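# Thread one bead onto the cord, away from its tips

## Task

Get any single bead onto the cord so the cord passes through it, with the bead sitting well away from either of the cord's plastic end tips.

## Robot and tools

Robot: two six-joint arms with parallel grippers, left_arm and right_arm. In the scene frame the origin sits at table height midway between the arms; +x points out over the table, +y toward left_arm, +z up. Arm names do not match image sides. Calibrated bases: left_arm at (-0.004, +0.381, 0) m, right_arm at (+0.038, -0.323, 0) m, each turned only slightly about z. Each arm reports its hand pose and camera pose in its own base frame; fixed cameras and the table use the scene frame. A gripper's fingers point along its +z and spread along its y; end_effector_position is the pinch point between the pads, about 1 cm short of the fingertips. Reported hand poses may be off by a few centimetres, more at full reach.

Row layout (used by every moving command): one flat list of 14 numbers covering both arms, even when only one moves. First left_arm, then right_arm, each as seven numbers: shoulder, elbow, waist, wrist pitch, wrist yaw, wrist roll, then gripper opening. The six joint values are absolute target angles in radians, in the same order the Joint positions line prints them; they are not offsets. Stated ranges: shoulder 0.000 to 3.142, elbow 0.000 to 3.142, waist -2.618 to 3.054, wrist pitch -1.571 to 1.571, wrist yaw -1.571 to 1.571, wrist roll -2.094 to 2.094. True ends may differ by up to 0.059 rad; a target beyond a stated end by more than that (and beyond the current angle) is rejected, and one past the real end is clipped, sometimes with a "joint sent to its limit" note. Opening is on a -1 (closed) to +1 (fully open) scale. To keep an arm or gripper unchanged, resend its current Joint targets and its current opening; writing 0 is a real half-open command.

execute_actions(actions, cameras): actions is a list of actions; each action is a table of up to 15 rows, one row per 1/30 s step, and a short table repeats its final row until 15 steps pass. An empty list just returns state and images. cameras selects images (omit or ["all"] for all, [] for none): cam_head_left, cam_head_right, cam_high, cam_low, cam_left_wrist, cam_right_wrist, all 896x504.

move(target, speed, blend, opening_speed, blocking, cameras): target is one 14-number row or a list of up to 15 rows, all absolute joint angles; the whole list must fit in 10 s. Joints interpolate together, so grippers trace curves and nothing avoids obstacles or the other arm. speed is the peak rad/s of the joint with the longest way to travel (0.01 to 12.57, default 0.5), one value or one per target. blend (rad) rounds off intermediate waypoints. opening_speed (at least 0.2 per second on the opening scale) ramps the fingers; use a slow value near the minimum when closing on fragile items. Gripper changes in later rows take effect only once everything has settled at that row. blocking=false returns after about 0.5 s while motion continues; a new move then takes over from the current point. The result adds a "move:" line: done (all joints within 0.035 rad), off_target (settled but some joint further off, e.g. blocked by contact or weight), moving, held, or fault, plus limits=held if steps were withheld. Neither done nor off_target says whether anything is touched. Faster moves and targets set deeper past contact hit and press harder.

wait(seconds 0 to 10): lets time pass with commands held; a running move keeps going. stop(): brakes the running move, needing some distance. zoom_image(camera, region=[x0,y0,x1,y1] pixels, at most 504x504): a closer look at the latest image of that camera. read_manual: licence text only. finished_scene(scene): ends the current scene irreversibly; the bead must stay threaded with the robot released.

Reading results: Joint positions and Joint velocities give each arm's six joints in row order (rad, rad/s) then the finger-pad gap (m; 0.094 open). "within noise" means the arm is still. Joint targets are what the joints are being driven to now and may drift. Per step, a joint's target cannot lead its measured angle by more than 0.339 rad (first three joints) or 2.2 rad (wrist joints), and a target putting the gripper over 200 mm away gets scaled back, so long moves need several actions. "joint command not followed" means the clearance check altered targets. grip_measured uses the opening scale and may read a few mm off; it follows the command until force limit, so it shows no sign of touching. Pads squeeze about 50 to 64 N each; release by commanding well above grip_measured. grip_effort_nm is motor effort (negative closing), not pad force. Joint torques include arm weight, carry offsets and noise; the first three per arm wrap at ±28 N m.

Cameras: calibration lines give K, distortion and T_world_to_cam (scene frame for fixed cameras, arm base frame for wrist cameras); fixed cameras may be shifted a couple of degrees and millimetres. Wrist images may lag during motion.

Avoid: dropping or flinging the bead or cord, releasing parts while they move, fast collisions, hard pushing, anything leaving the table (that fails the task), and arm-to-arm contact or one gripper closing on the other's fingers. Loose items may get nudged occasionally. Motors heat when holding loads, stretched out or pushing against something: MOTOR HOT appears near 75 °C, and at 90 °C that arm folds home and goes idle.

Each tool is called after "Call:" in YAML: its name, and indented under it one key for each argument.

## Session

Call:
execute_actions:
  actions: []

Scene clock: 0.00 s.
left_arm: end_effector_position=(+0.3498, -0.1057, +0.3030) grip_measured=+1.000 grip_effort_nm=n/a end_effector_quat_wxyz=(+0.509, +0.129, +0.845, -0.106) | right_arm: end_effector_position=(+0.3281, +0.2271, +0.3888) grip_measured=+1.000 grip_effort_nm=n/a end_effector_quat_wxyz=(+0.655, +0.035, +0.750, +0.088)
Joint names: [shoulder, elbow, waist, wrist pitch, wrist yaw, wrist roll]
Joint positions: left_arm=[1.104 1.117 -0.249 -0.493 0.096 -0.004 0.094] | right_arm=[1.282 1.254 0.944 -0.164 0.848 0.325 0.094]
Joint velocities: within noise
Joint torques (N m): no reading
Heat: left arm: 30 °C; right arm: 27 °C.
Joint targets: left_arm=[1.094 1.132 -0.249 -0.485 0.098 -0.005] | right_arm=[1.272 1.267 0.944 -0.163 0.852 0.323]
Tool commands: left_gripper/opening=+1.0 right_gripper/opening=+1.0

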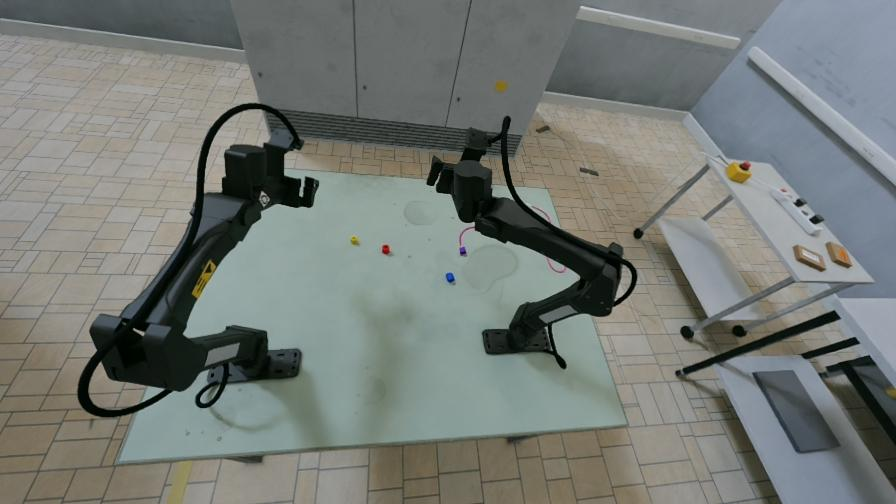

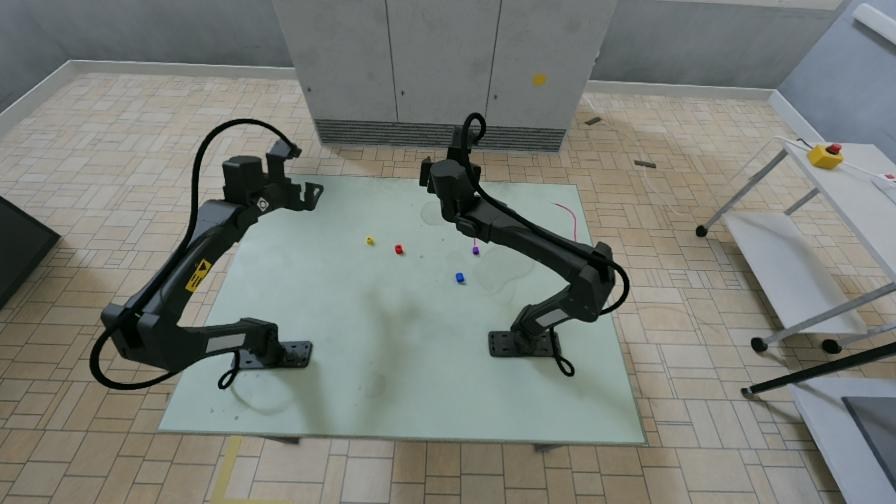

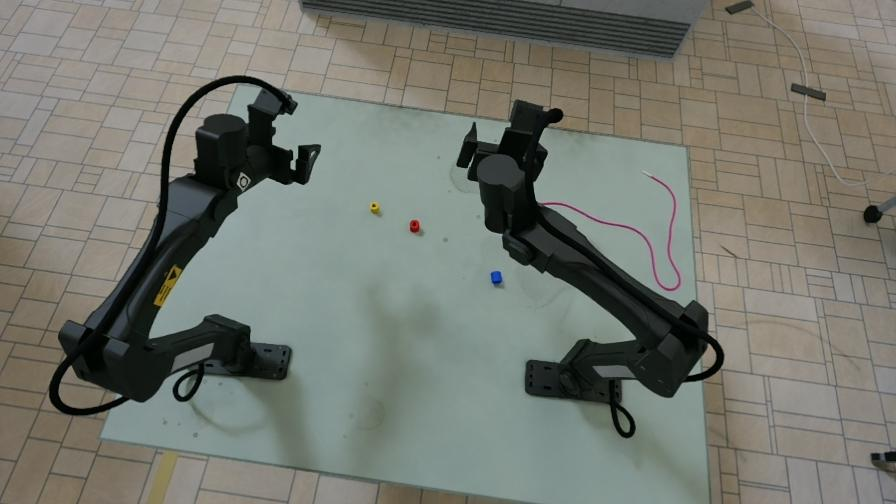

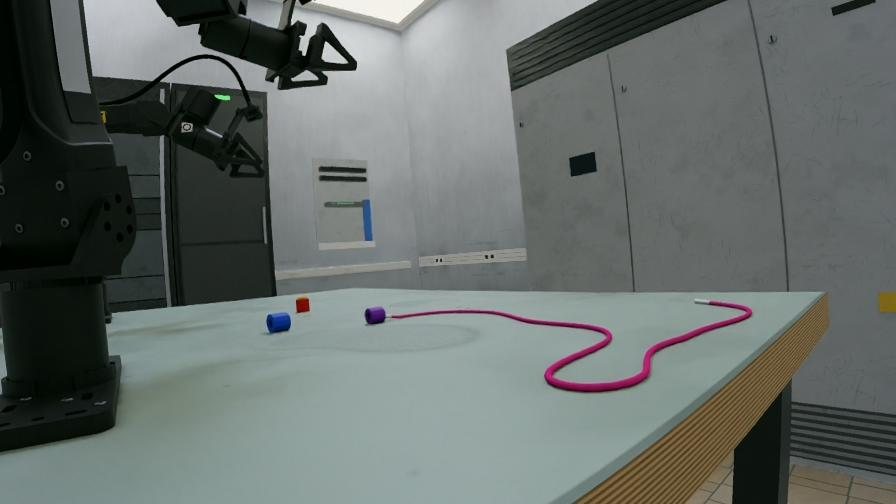

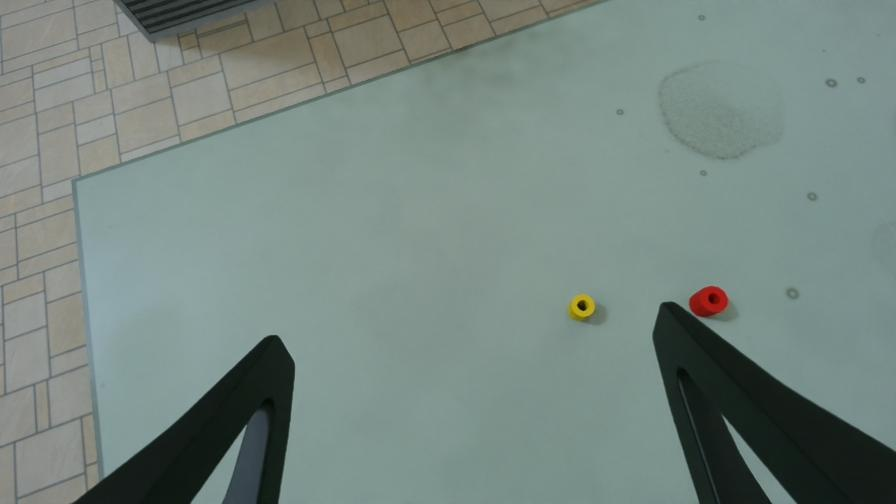

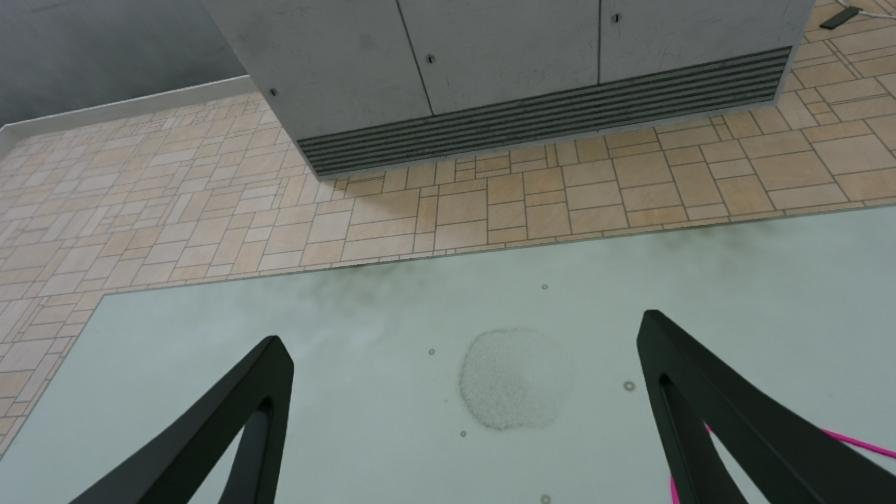

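Call:
zoom_image:
  camera: "cam_low"
  region: [250, 260, 500, 400]

Call:
zoom_image:
  camera: "cam_head_left"
  region: [430, 190, 590, 290]

Call:
zoom_image:
  camera: "cam_left_wrist"
  region: [540, 260, 760, 360]

Call:
zoom_image:
  camera: "cam_high"
  region: [460, 120, 720, 320]

Scaled by 2.016 from the camera's 896x504 image, which has a finer 1280x720 frame.

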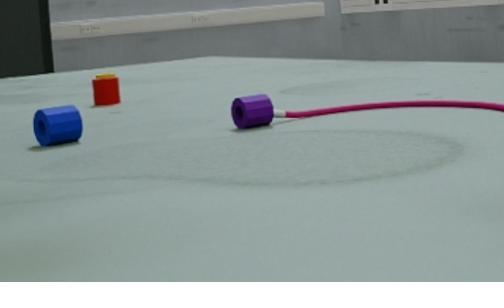

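Scaled by 3.150 from the camera's 896x504 image, which has a finer 1280x720 frame.

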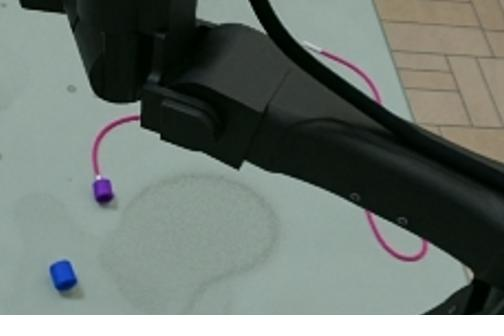

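Scaled by 2.291 from the camera's 896x504 image, which has a finer 1280x720 frame.

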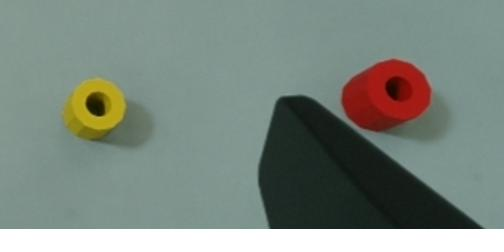

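Scaled by 1.938 from the camera's 896x504 image, which has a finer 1280x720 frame.

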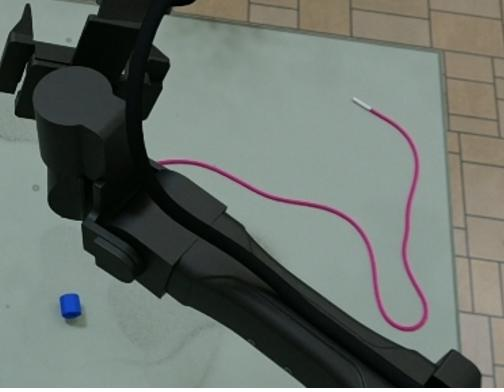

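Call:
move:
  target: [1.094, 1.132, -0.249, -0.485, 0.098, -0.005, 1.0, 1.158, 0.965, 0.39, -0.647, 0.0, 0.0, 1.0]
  speed: 1.0

Scene clock: 233.93 s.
left_arm: end_effector_position=(+0.3498, -0.1057, +0.3030) grip_measured=+1.000 grip_effort_nm=0.002 end_effector_quat_wxyz=(+0.509, +0.129, +0.845, -0.106) | right_arm: end_effector_position=(+0.3111, +0.1300, +0.1858) grip_measured=+1.000 grip_effort_nm=-0.022 end_effector_quat_wxyz=(+0.347, -0.180, +0.918, +0.067)
Joint names: [shoulder, elbow, waist, wrist pitch, wrist yaw, wrist roll]
Joint positions: left_arm=[1.104 1.117 -0.249 -0.493 0.096 -0.004 0.094] | right_arm=[1.186 0.981 0.397 -0.644 0.007 0.006 0.094]
Joint velocities: within noise
Joint torques (N m): left_arm=[-3.4 7.43 0.01 1.56 0.03 -0.02] | right_arm=[-5.74 5.89 -0.53 1.24 -0.09 -0.04]
Heat: left arm: 33 °C; right arm: 33 °C.
Joint targets: left_arm=[1.094 1.132 -0.249 -0.485 0.098 -0.005] | right_arm=[1.158 0.965 0.390 -0.647 0.000 0.000]
move: done
camera_calibration:
cam_right_wrist: T_world_to_cam=[[0.30589, -0.949861, -0.0647681, 0.0422472], [-0.951171, -0.307845, 0.0224858, 0.356952], [-0.0412969, 0.0547273, -0.997647, 0.307025], [0, 0, 0, 1]] pos_world=[0.339278, 0.133212, 0.301012]

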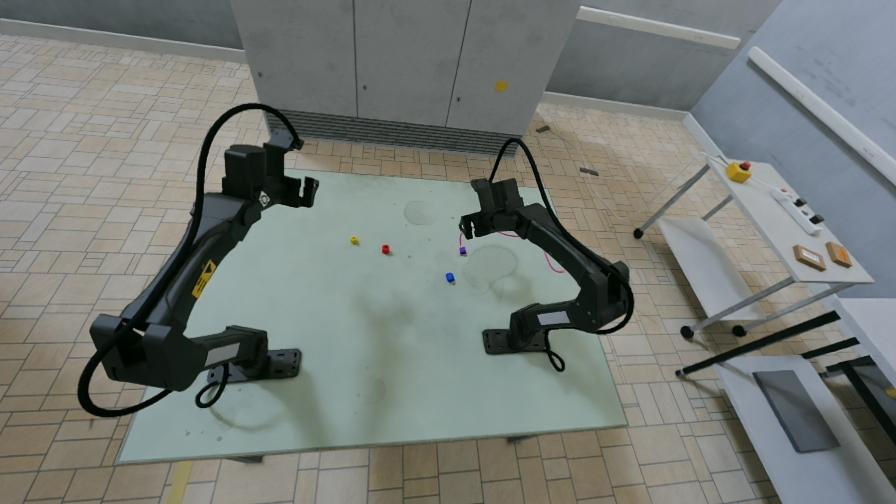

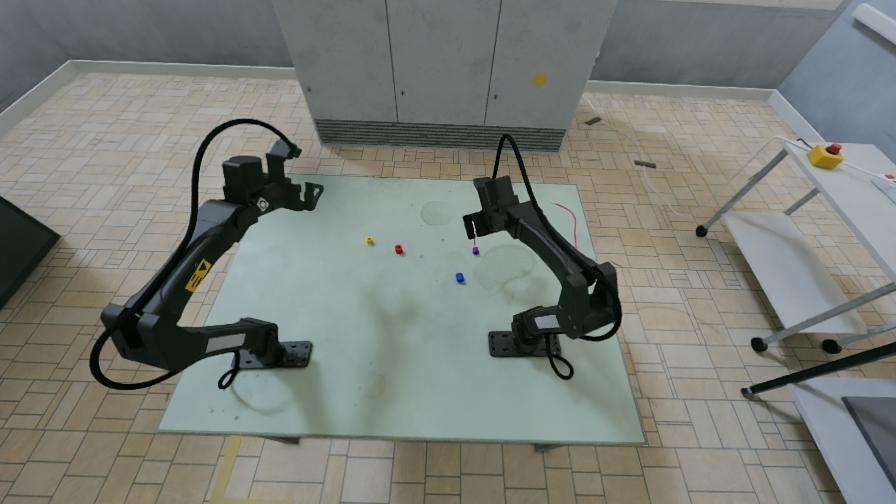

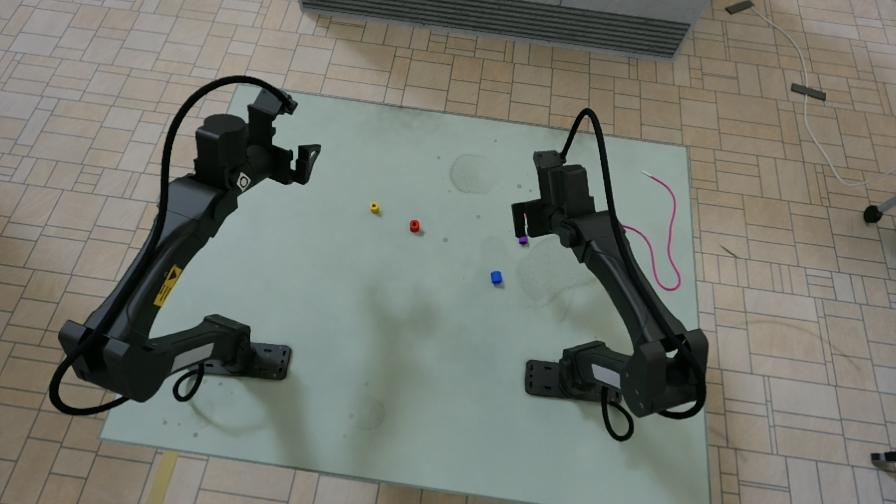

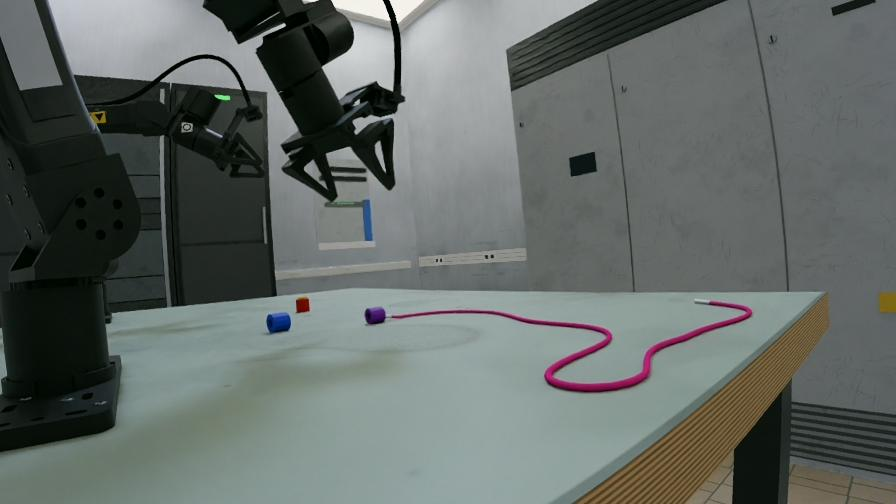

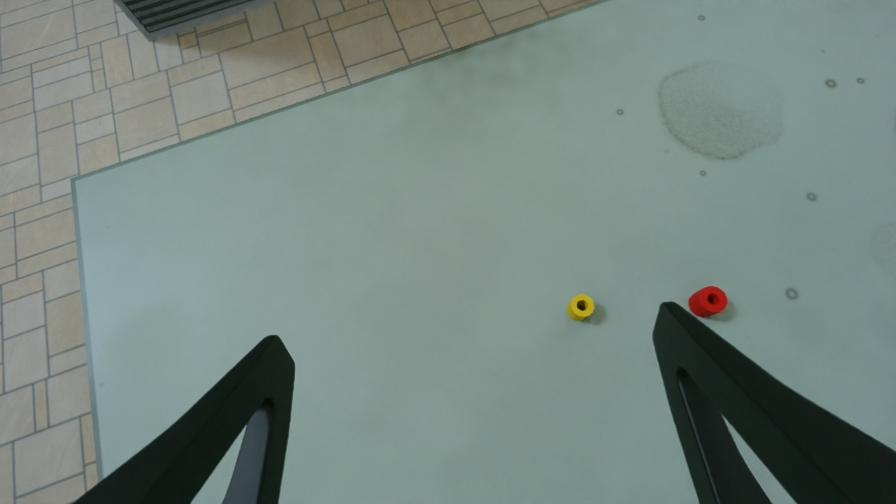

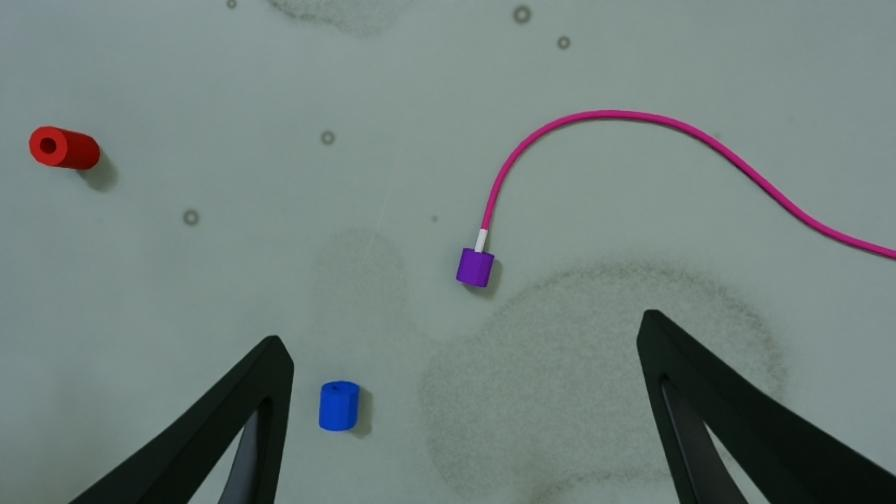

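Call:
zoom_image:
  camera: "cam_right_wrist"
  region: [420, 200, 540, 300]

Call:
zoom_image:
  camera: "cam_right_wrist"
  region: [290, 350, 410, 450]

Call:
zoom_image:
  camera: "cam_low"
  region: [340, 290, 420, 340]

Scaled by 4.200 from the camera's 896x504 image, which has a finer 1280x720 frame.

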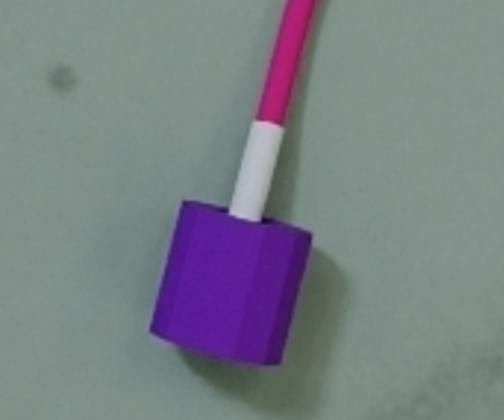

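Scaled by 4.200 from the camera's 896x504 image, which has a finer 1280x720 frame.

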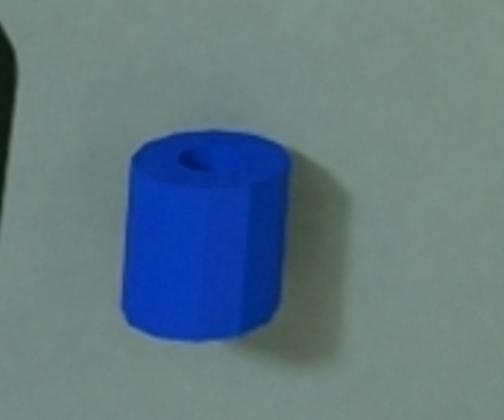

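Scaled by 6.300 from the camera's 896x504 image, which has a finer 1280x720 frame.

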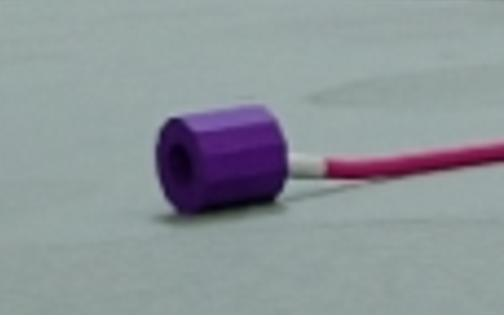

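Call:
move:
  target: [1.094, 1.132, -0.249, -0.485, 0.098, -0.005, 1.0, 1.838, 1.517, 0.378, -1.24, 0.0, 0.313, 1.0]
  speed: 1.0
  cameras: ["cam_right_wrist", "cam_low"]

Scene clock: 561.80 s.
left_arm: end_effector_position=(+0.3498, -0.1057, +0.3030) grip_measured=+1.000 grip_effort_nm=-0.002 end_effector_quat_wxyz=(+0.509, +0.129, +0.845, -0.106) | right_arm: end_effector_position=(+0.3107, +0.1267, +0.0957) grip_measured=+1.000 grip_effort_nm=-0.027 end_effector_quat_wxyz=(-0.005, -0.040, +0.999, -0.004)
Joint names: [shoulder, elbow, waist, wrist pitch, wrist yaw, wrist roll]
Joint positions: left_arm=[1.104 1.117 -0.249 -0.493 0.096 -0.004 0.094] | right_arm=[1.833 1.476 0.386 -1.227 0.004 0.306 0.094]
Joint velocities: within noise
Joint torques (N m): left_arm=[-3.4 7.42 0.01 1.57 0.02 -0.02] | right_arm=[-8.13 9.2 -0.76 -0.18 -0.06 0.08]
Heat: left arm: 33 °C; right arm: 27 °C.
Joint targets: left_arm=[1.094 1.132 -0.249 -0.485 0.098 -0.005] | right_arm=[1.838 1.517 0.378 -1.240 0.000 0.313]
move: off_target (right_arm); right_arm: the elbow is farthest, 0.041 rad from its target
camera_calibration:
cam_right_wrist: T_world_to_cam=[[-0.0204273, -0.999752, 0.00889415, 0.134092], [-0.729335, 0.0209857, 0.683835, 0.183649], [-0.683852, 0.00748211, -0.729582, 0.39726], [0, 0, 0, 1]] pos_world=[0.408348, 0.127232, 0.163055]
Images, in order (width x height): cam_low 896x504, cam_right_wrist 896x504.

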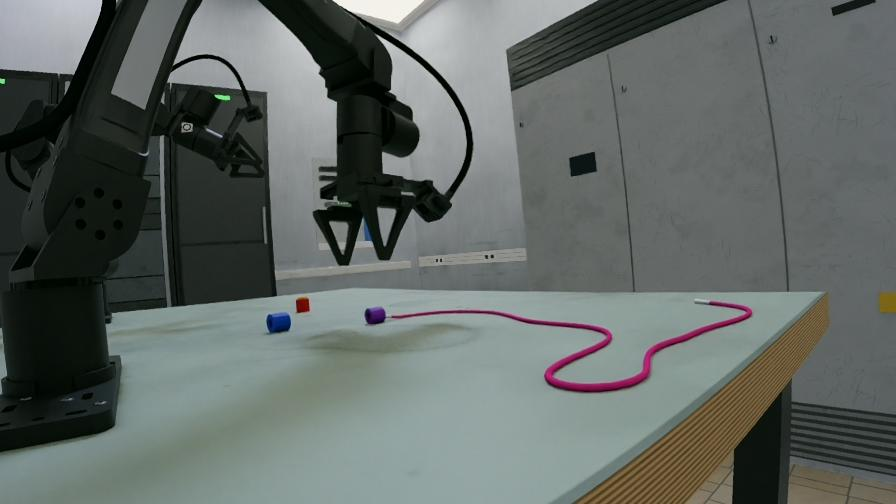

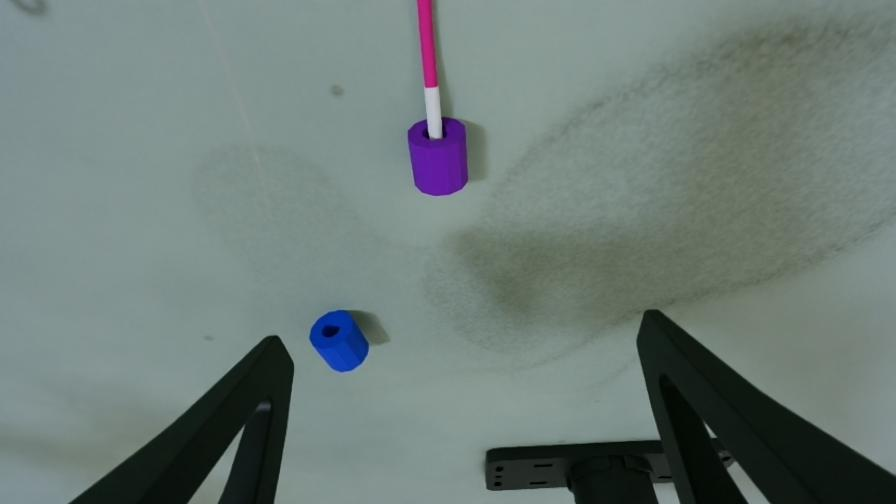

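Call:
zoom_image:
  camera: "cam_right_wrist"
  region: [390, 70, 490, 210]

Call:
zoom_image:
  camera: "cam_right_wrist"
  region: [290, 290, 390, 390]

Scaled by 3.600 from the camera's 896x504 image, which has a finer 1280x720 frame.

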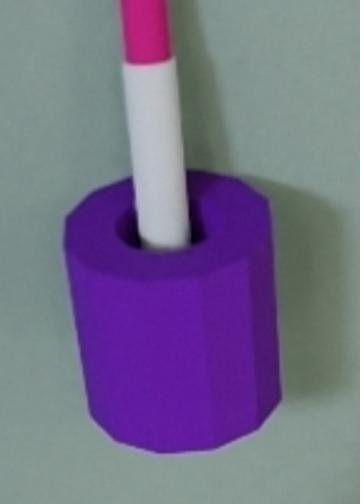

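Scaled by 5.040 from the camera's 896x504 image, which has a finer 1280x720 frame.

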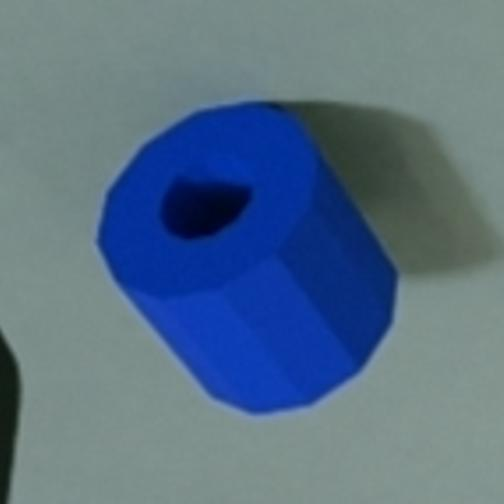

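Call:
move:
  target: [1.094, 1.132, -0.249, -0.485, 0.098, -0.005, 1.0, 1.901, 1.325, 0.387, -0.975, 0.0, 0.34, 0.0]
  speed: 0.6
  cameras: ["cam_right_wrist", "cam_low"]

Scene clock: 605.97 s.
left_arm: end_effector_position=(+0.3498, -0.1057, +0.3030) grip_measured=+1.000 grip_effort_nm=0.007 end_effector_quat_wxyz=(+0.509, +0.129, +0.845, -0.106) | right_arm: end_effector_position=(+0.3204, +0.1309, +0.0411) grip_measured=+0.003 grip_effort_nm=-0.183 end_effector_quat_wxyz=(+0.005, -0.026, +1.000, +0.000)
Joint names: [shoulder, elbow, waist, wrist pitch, wrist yaw, wrist roll]
Joint positions: left_arm=[1.104 1.117 -0.249 -0.493 0.096 -0.004 0.094] | right_arm=[1.896 1.336 0.386 -1.001 0.003 0.333 0.047]
Joint velocities: within noise
Joint torques (N m): left_arm=[-3.38 7.43 0.02 1.56 0.02 -0.02] | right_arm=[-8.39 4.97 0.09 0.26 -0.04 0.08]
Heat: left arm: 33 °C; right arm: 27 °C.
Joint targets: left_arm=[1.094 1.132 -0.249 -0.485 0.098 -0.005] | right_arm=[1.901 1.325 0.387 -0.975 0.000 0.340]
move: done
camera_calibration:
cam_right_wrist: T_world_to_cam=[[-0.0479323, -0.998849, -0.0016429, 0.148076], [-0.74293, 0.0345519, 0.668477, 0.231135], [-0.667651, 0.0332622, -0.743731, 0.356085], [0, 0, 0, 1]] pos_world=[0.416555, 0.128075, 0.110567]
Images, in order (width x height): cam_low 896x504, cam_right_wrist 896x504.

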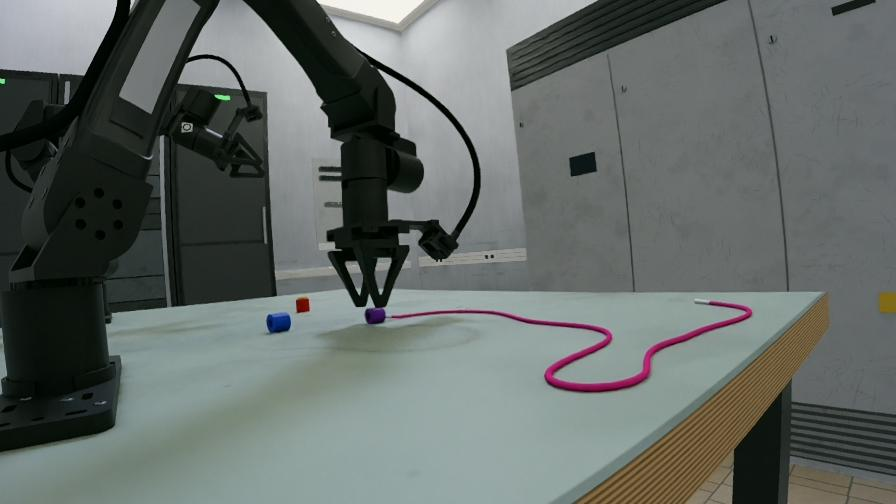

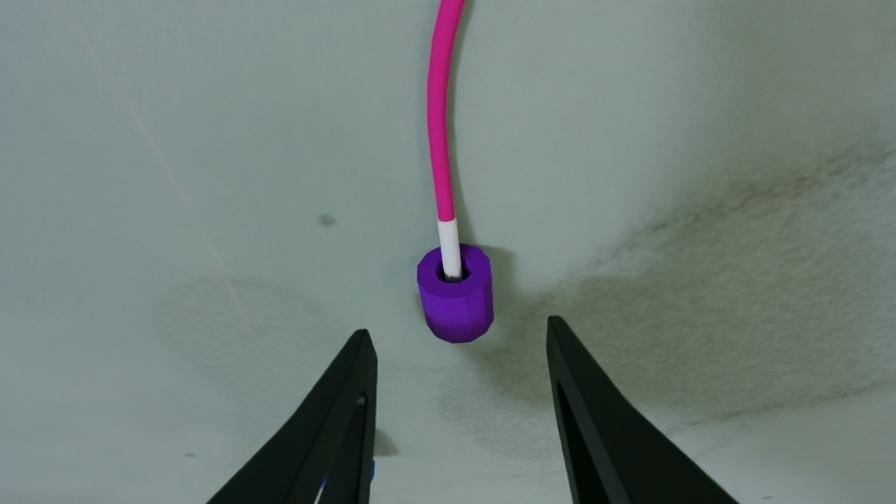

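Call:
zoom_image:
  camera: "cam_low"
  region: [330, 260, 430, 340]

Scaled by 5.040 from the camera's 896x504 image, which has a finer 1280x720 frame.

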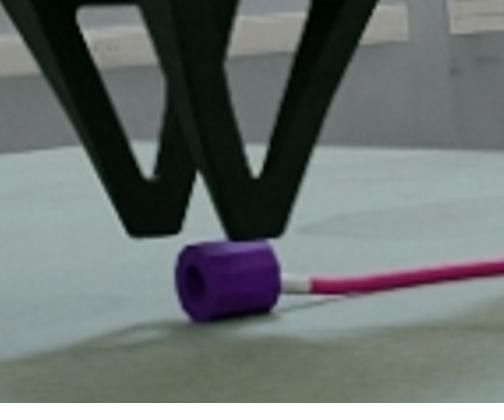

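Call:
move:
  target: [1.094, 1.132, -0.249, -0.485, 0.098, -0.005, 1.0, 1.937, 1.311, 0.392, -0.935, 0.0, 0.343, 0.0]
  speed: 0.3
  cameras: ["cam_right_wrist", "cam_low", "cam_high"]

Scene clock: 678.60 s.
left_arm: end_effector_position=(+0.3498, -0.1057, +0.3030) grip_measured=+1.000 grip_effort_nm=0.007 end_effector_quat_wxyz=(+0.509, +0.129, +0.845, -0.106) | right_arm: end_effector_position=(+0.3246, +0.1325, +0.0301) grip_measured=+0.003 grip_effort_nm=-0.183 end_effector_quat_wxyz=(+0.007, -0.025, +1.000, +0.001)
Joint names: [shoulder, elbow, waist, wrist pitch, wrist yaw, wrist roll]
Joint positions: left_arm=[1.104 1.117 -0.249 -0.493 0.096 -0.004 0.094] | right_arm=[1.923 1.327 0.386 -0.962 0.003 0.336 0.047]
Joint velocities: within noise
Joint torques (N m): left_arm=[-3.4 7.43 -0.01 1.57 0.02 -0.02] | right_arm=[-7.9 4.51 0.46 0.32 -0.04 0.07]
Heat: left arm: 33 °C; right arm: 27 °C.
Joint targets: left_arm=[1.094 1.132 -0.249 -0.485 0.098 -0.005] | right_arm=[1.937 1.311 0.392 -0.935 0.000 0.343]
move: done
camera_calibration:
cam_right_wrist: T_world_to_cam=[[-0.0509639, -0.998696, -0.00297682, 0.150929], [-0.744687, 0.0360152, 0.666442, 0.242024], [-0.665465, 0.0361812, -0.745551, 0.349559], [0, 0, 0, 1]] pos_world=[0.420544, 0.129368, 0.0997681]
Images, in order (width x height): cam_high 896x504, cam_low 896x504, cam_right_wrist 896x504.

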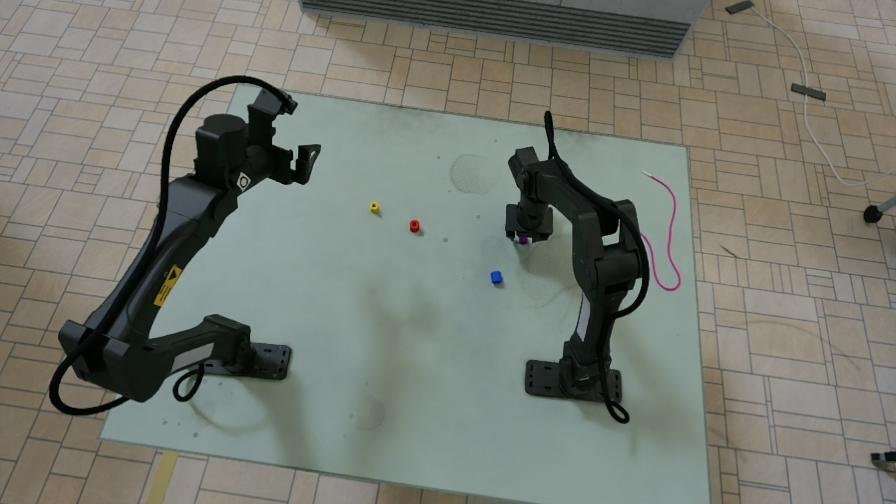

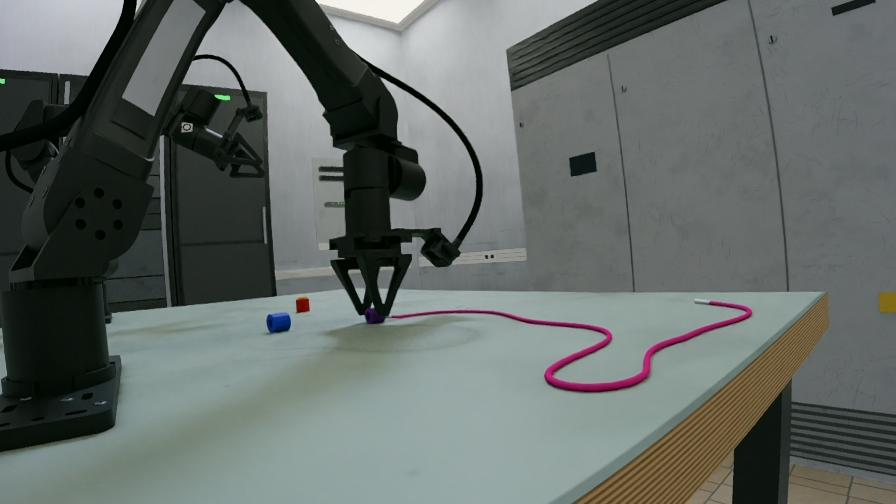

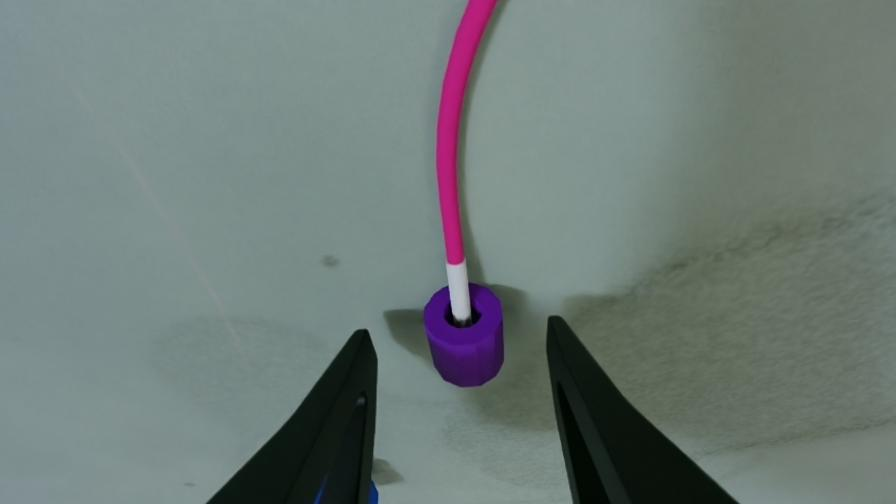

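Call:
move:
  target: [1.094, 1.132, -0.249, -0.485, 0.098, -0.005, 1.0, 1.962, 1.303, 0.392, -0.916, 0.0, 0.343, 0.0]
  speed: 0.2
  cameras: ["cam_right_wrist", "cam_low"]

Call:
zoom_image:
  camera: "cam_low"
  region: [330, 260, 430, 340]

Scene clock: 714.60 s.
left_arm: end_effector_position=(+0.3498, -0.1057, +0.3030) grip_measured=+1.000 grip_effort_nm=0.002 end_effector_quat_wxyz=(+0.509, +0.129, +0.845, -0.106) | right_arm: end_effector_position=(+0.3253, +0.1331, +0.0219) grip_measured=+0.003 grip_effort_nm=-0.178 end_effector_quat_wxyz=(+0.003, -0.025, +1.000, +0.000)
Joint names: [shoulder, elbow, waist, wrist pitch, wrist yaw, wrist roll]
Joint positions: left_arm=[1.104 1.117 -0.249 -0.493 0.096 -0.004 0.094] | right_arm=[1.945 1.322 0.386 -0.944 0.001 0.337 0.047]
Joint velocities: within noise
Joint torques (N m): left_arm=[-3.4 7.43 -0.01 1.56 0.02 -0.02] | right_arm=[-7.75 4.12 0.47 0.3 -0.02 0.05]
Heat: left arm: 33 °C; right arm: 27 °C.
Joint targets: left_arm=[1.094 1.132 -0.249 -0.485 0.098 -0.005] | right_arm=[1.962 1.303 0.392 -0.916 0.000 0.343]
move: done
camera_calibration:
cam_right_wrist: T_world_to_cam=[[-0.0518011, -0.998657, -0.000760715, 0.151716], [-0.739057, 0.0378231, 0.67258, 0.24575], [-0.671648, 0.0354026, -0.740024, 0.345845], [0, 0, 0, 1]] pos_world=[0.421768, 0.129973, 0.090762]
Images, in order (width x height): cam_low 896x504, cam_right_wrist 896x504.

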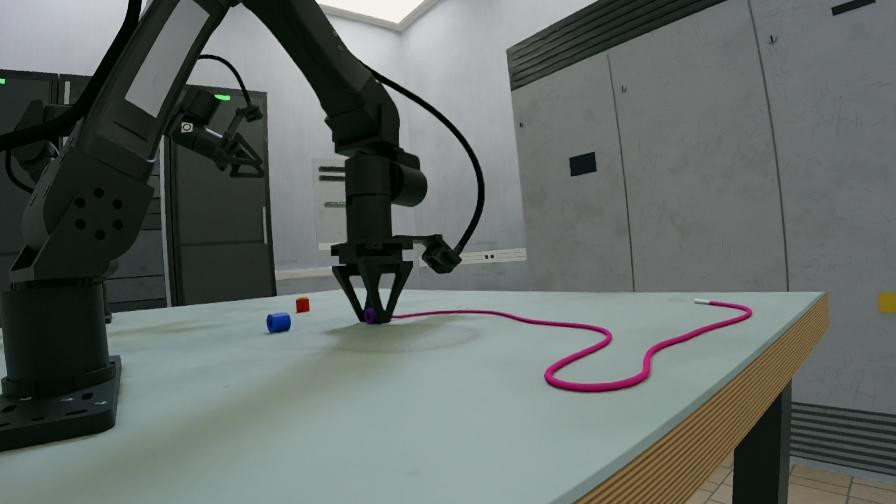

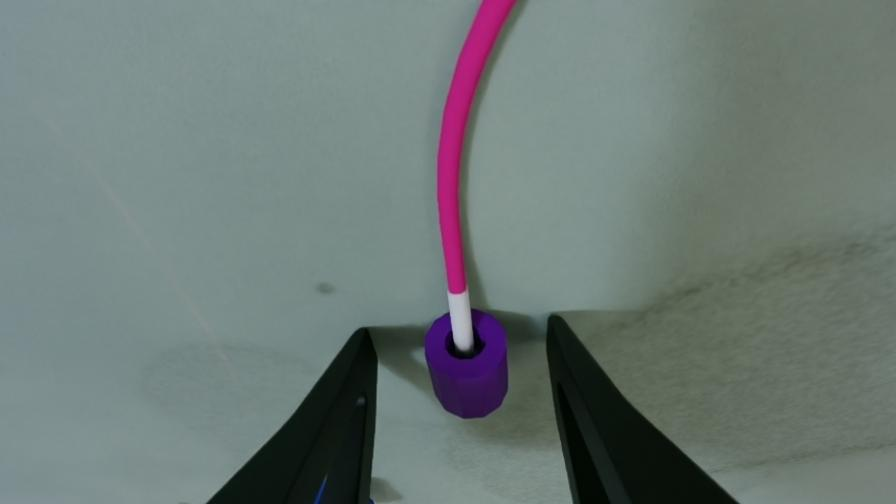

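Scaled by 5.040 from the camera's 896x504 image, which has a finer 1280x720 frame.

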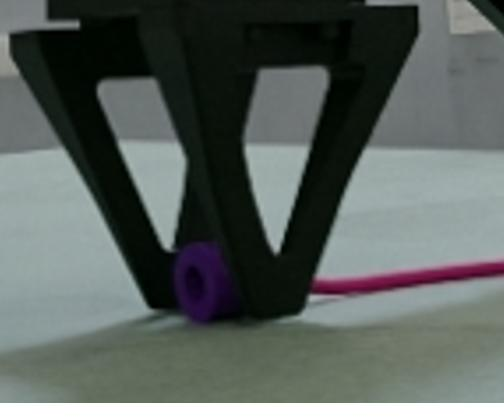

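Call:
move:
  target: [1.094, 1.132, -0.249, -0.485, 0.098, -0.005, 1.0, 1.962, 1.303, 0.392, -0.916, 0.0, 0.343, -0.64]
  speed: 0.2
  opening_speed: 0.4
  cameras: ["cam_right_wrist", "cam_low"]

Scene clock: 724.57 s.
left_arm: end_effector_position=(+0.3498, -0.1057, +0.3030) grip_measured=+1.000 grip_effort_nm=0.002 end_effector_quat_wxyz=(+0.509, +0.129, +0.845, -0.106) | right_arm: end_effector_position=(+0.3257, +0.1339, +0.0219) grip_measured=-0.596 grip_effort_nm=-1.033 end_effector_quat_wxyz=(+0.003, -0.025, +1.000, +0.002)
Joint names: [shoulder, elbow, waist, wrist pitch, wrist yaw, wrist roll]
Joint positions: left_arm=[1.104 1.117 -0.249 -0.493 0.096 -0.004 0.094] | right_arm=[1.945 1.322 0.387 -0.941 -0.001 0.337 0.019]
Joint velocities: within noise
Joint torques (N m): left_arm=[-3.4 7.43 0.01 1.56 0.02 -0.02] | right_arm=[-7.79 4.15 0.44 0.28 0 0.07]
Heat: left arm: 33 °C; right arm: 27 °C.
Joint targets: left_arm=[1.094 1.132 -0.249 -0.485 0.098 -0.005] | right_arm=[1.962 1.303 0.392 -0.916 0.000 0.343]
move: done
camera_calibration:
cam_right_wrist: T_world_to_cam=[[-0.051439, -0.998667, -0.00435293, 0.152495], [-0.740042, 0.0351904, 0.671639, 0.246726], [-0.670591, 0.0377698, -0.740865, 0.345416], [0, 0, 0, 1]] pos_world=[0.422064, 0.130563, 0.0908597]
Images, in order (width x height): cam_low 896x504, cam_right_wrist 896x504.

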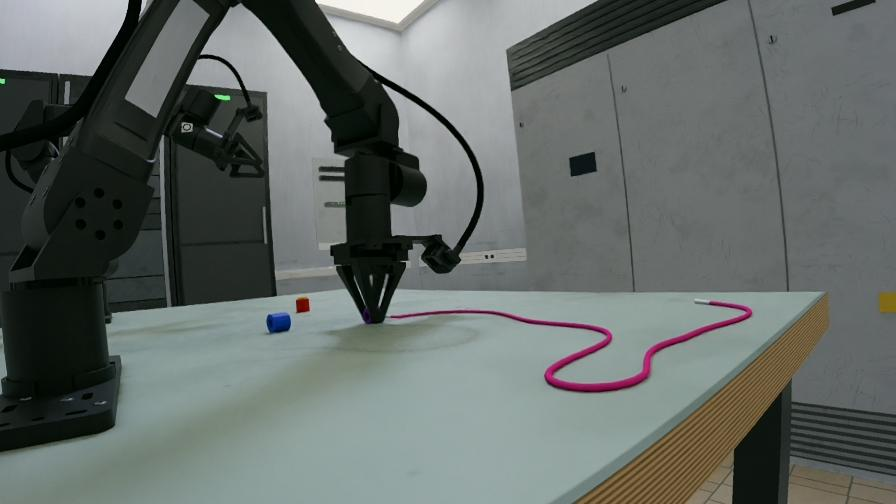

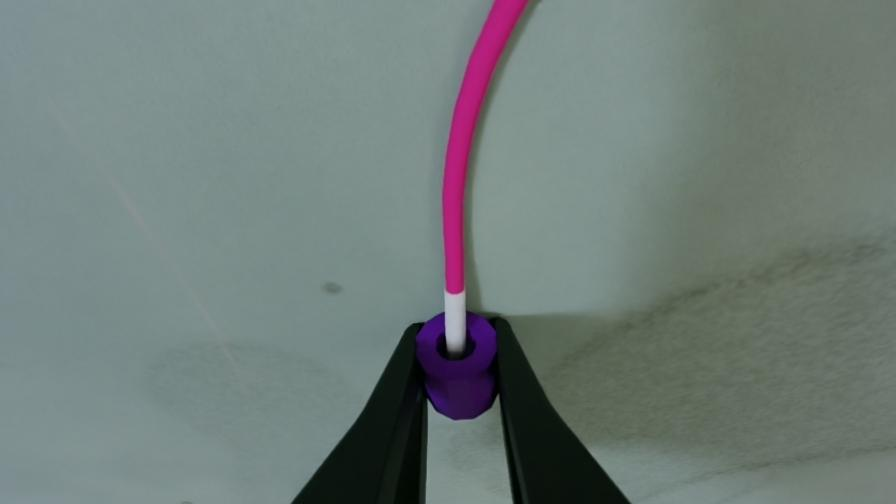

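Call:
move:
  target: [1.094, 1.132, -0.249, -0.485, 0.098, -0.005, 1.0, 2.046, 1.4916, 0.359, -1.0045, 0.0, 0.309, -0.64]
  speed: 0.15
  cameras: ["cam_right_wrist", "cam_low", "cam_high"]

Scene clock: 745.20 s.
left_arm: end_effector_position=(+0.3498, -0.1057, +0.3030) grip_measured=+1.000 grip_effort_nm=-0.007 end_effector_quat_wxyz=(+0.509, +0.129, +0.845, -0.106) | right_arm: end_effector_position=(+0.3500, +0.1360, +0.0242) grip_measured=-0.597 grip_effort_nm=-1.053 end_effector_quat_wxyz=(+0.002, -0.027, +1.000, +0.001)
Joint names: [shoulder, elbow, waist, wrist pitch, wrist yaw, wrist roll]
Joint positions: left_arm=[1.104 1.117 -0.249 -0.493 0.096 -0.004 0.094] | right_arm=[2.028 1.453 0.367 -0.992 -0.001 0.313 0.019]
Joint velocities: within noise
Joint torques (N m): left_arm=[-3.4 7.42 -0.01 1.57 0.03 -0.03] | right_arm=[-8.54 8.66 -0.7 -0.1 -0.02 -0.06]
Heat: left arm: 33 °C; right arm: 27 °C.
Joint targets: left_arm=[1.094 1.132 -0.249 -0.485 0.098 -0.005] | right_arm=[2.046 1.492 0.359 -1.004 0.000 0.309]
move: off_target (right_arm); right_arm: the elbow is farthest, 0.039 rad from its target
camera_calibration:
cam_right_wrist: T_world_to_cam=[[-0.0464472, -0.998917, -0.00260979, 0.154017], [-0.737931, 0.0325508, 0.674091, 0.262689], [-0.673276, 0.0332355, -0.738644, 0.364902], [0, 0, 0, 1]] pos_world=[0.44668, 0.133172, 0.0928581]
Images, in order (width x height): cam_high 896x504, cam_low 896x504, cam_right_wrist 896x504.

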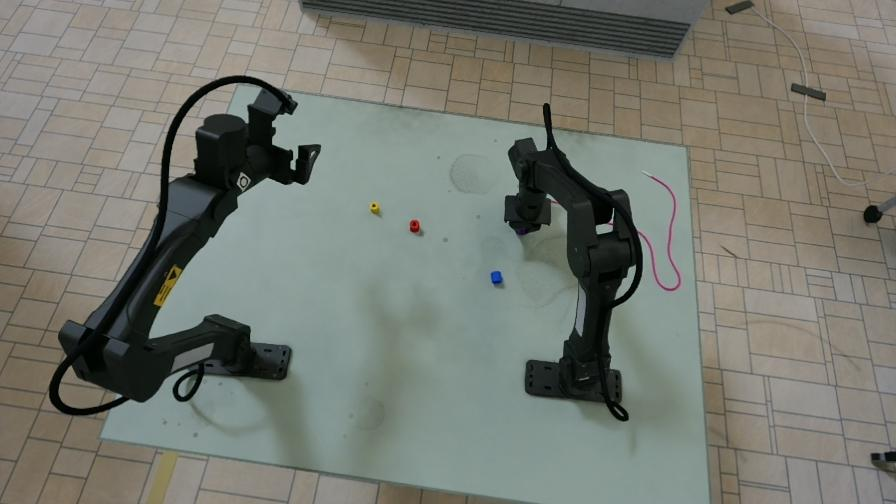

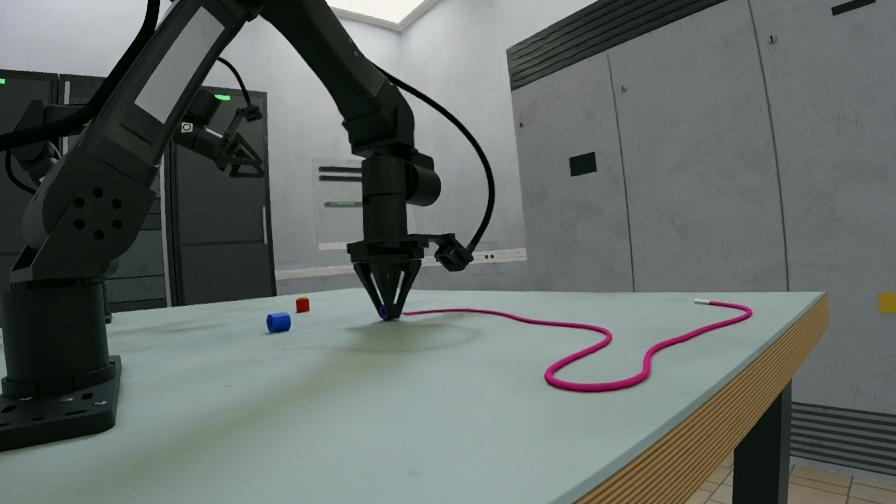

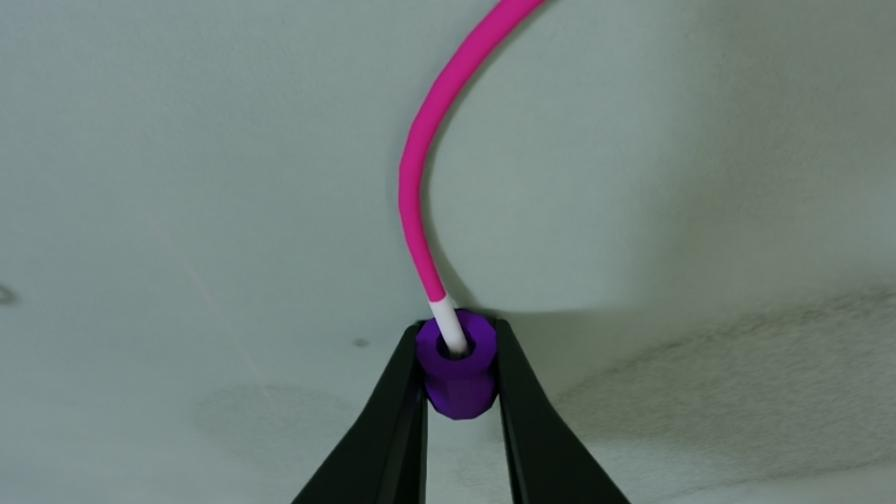

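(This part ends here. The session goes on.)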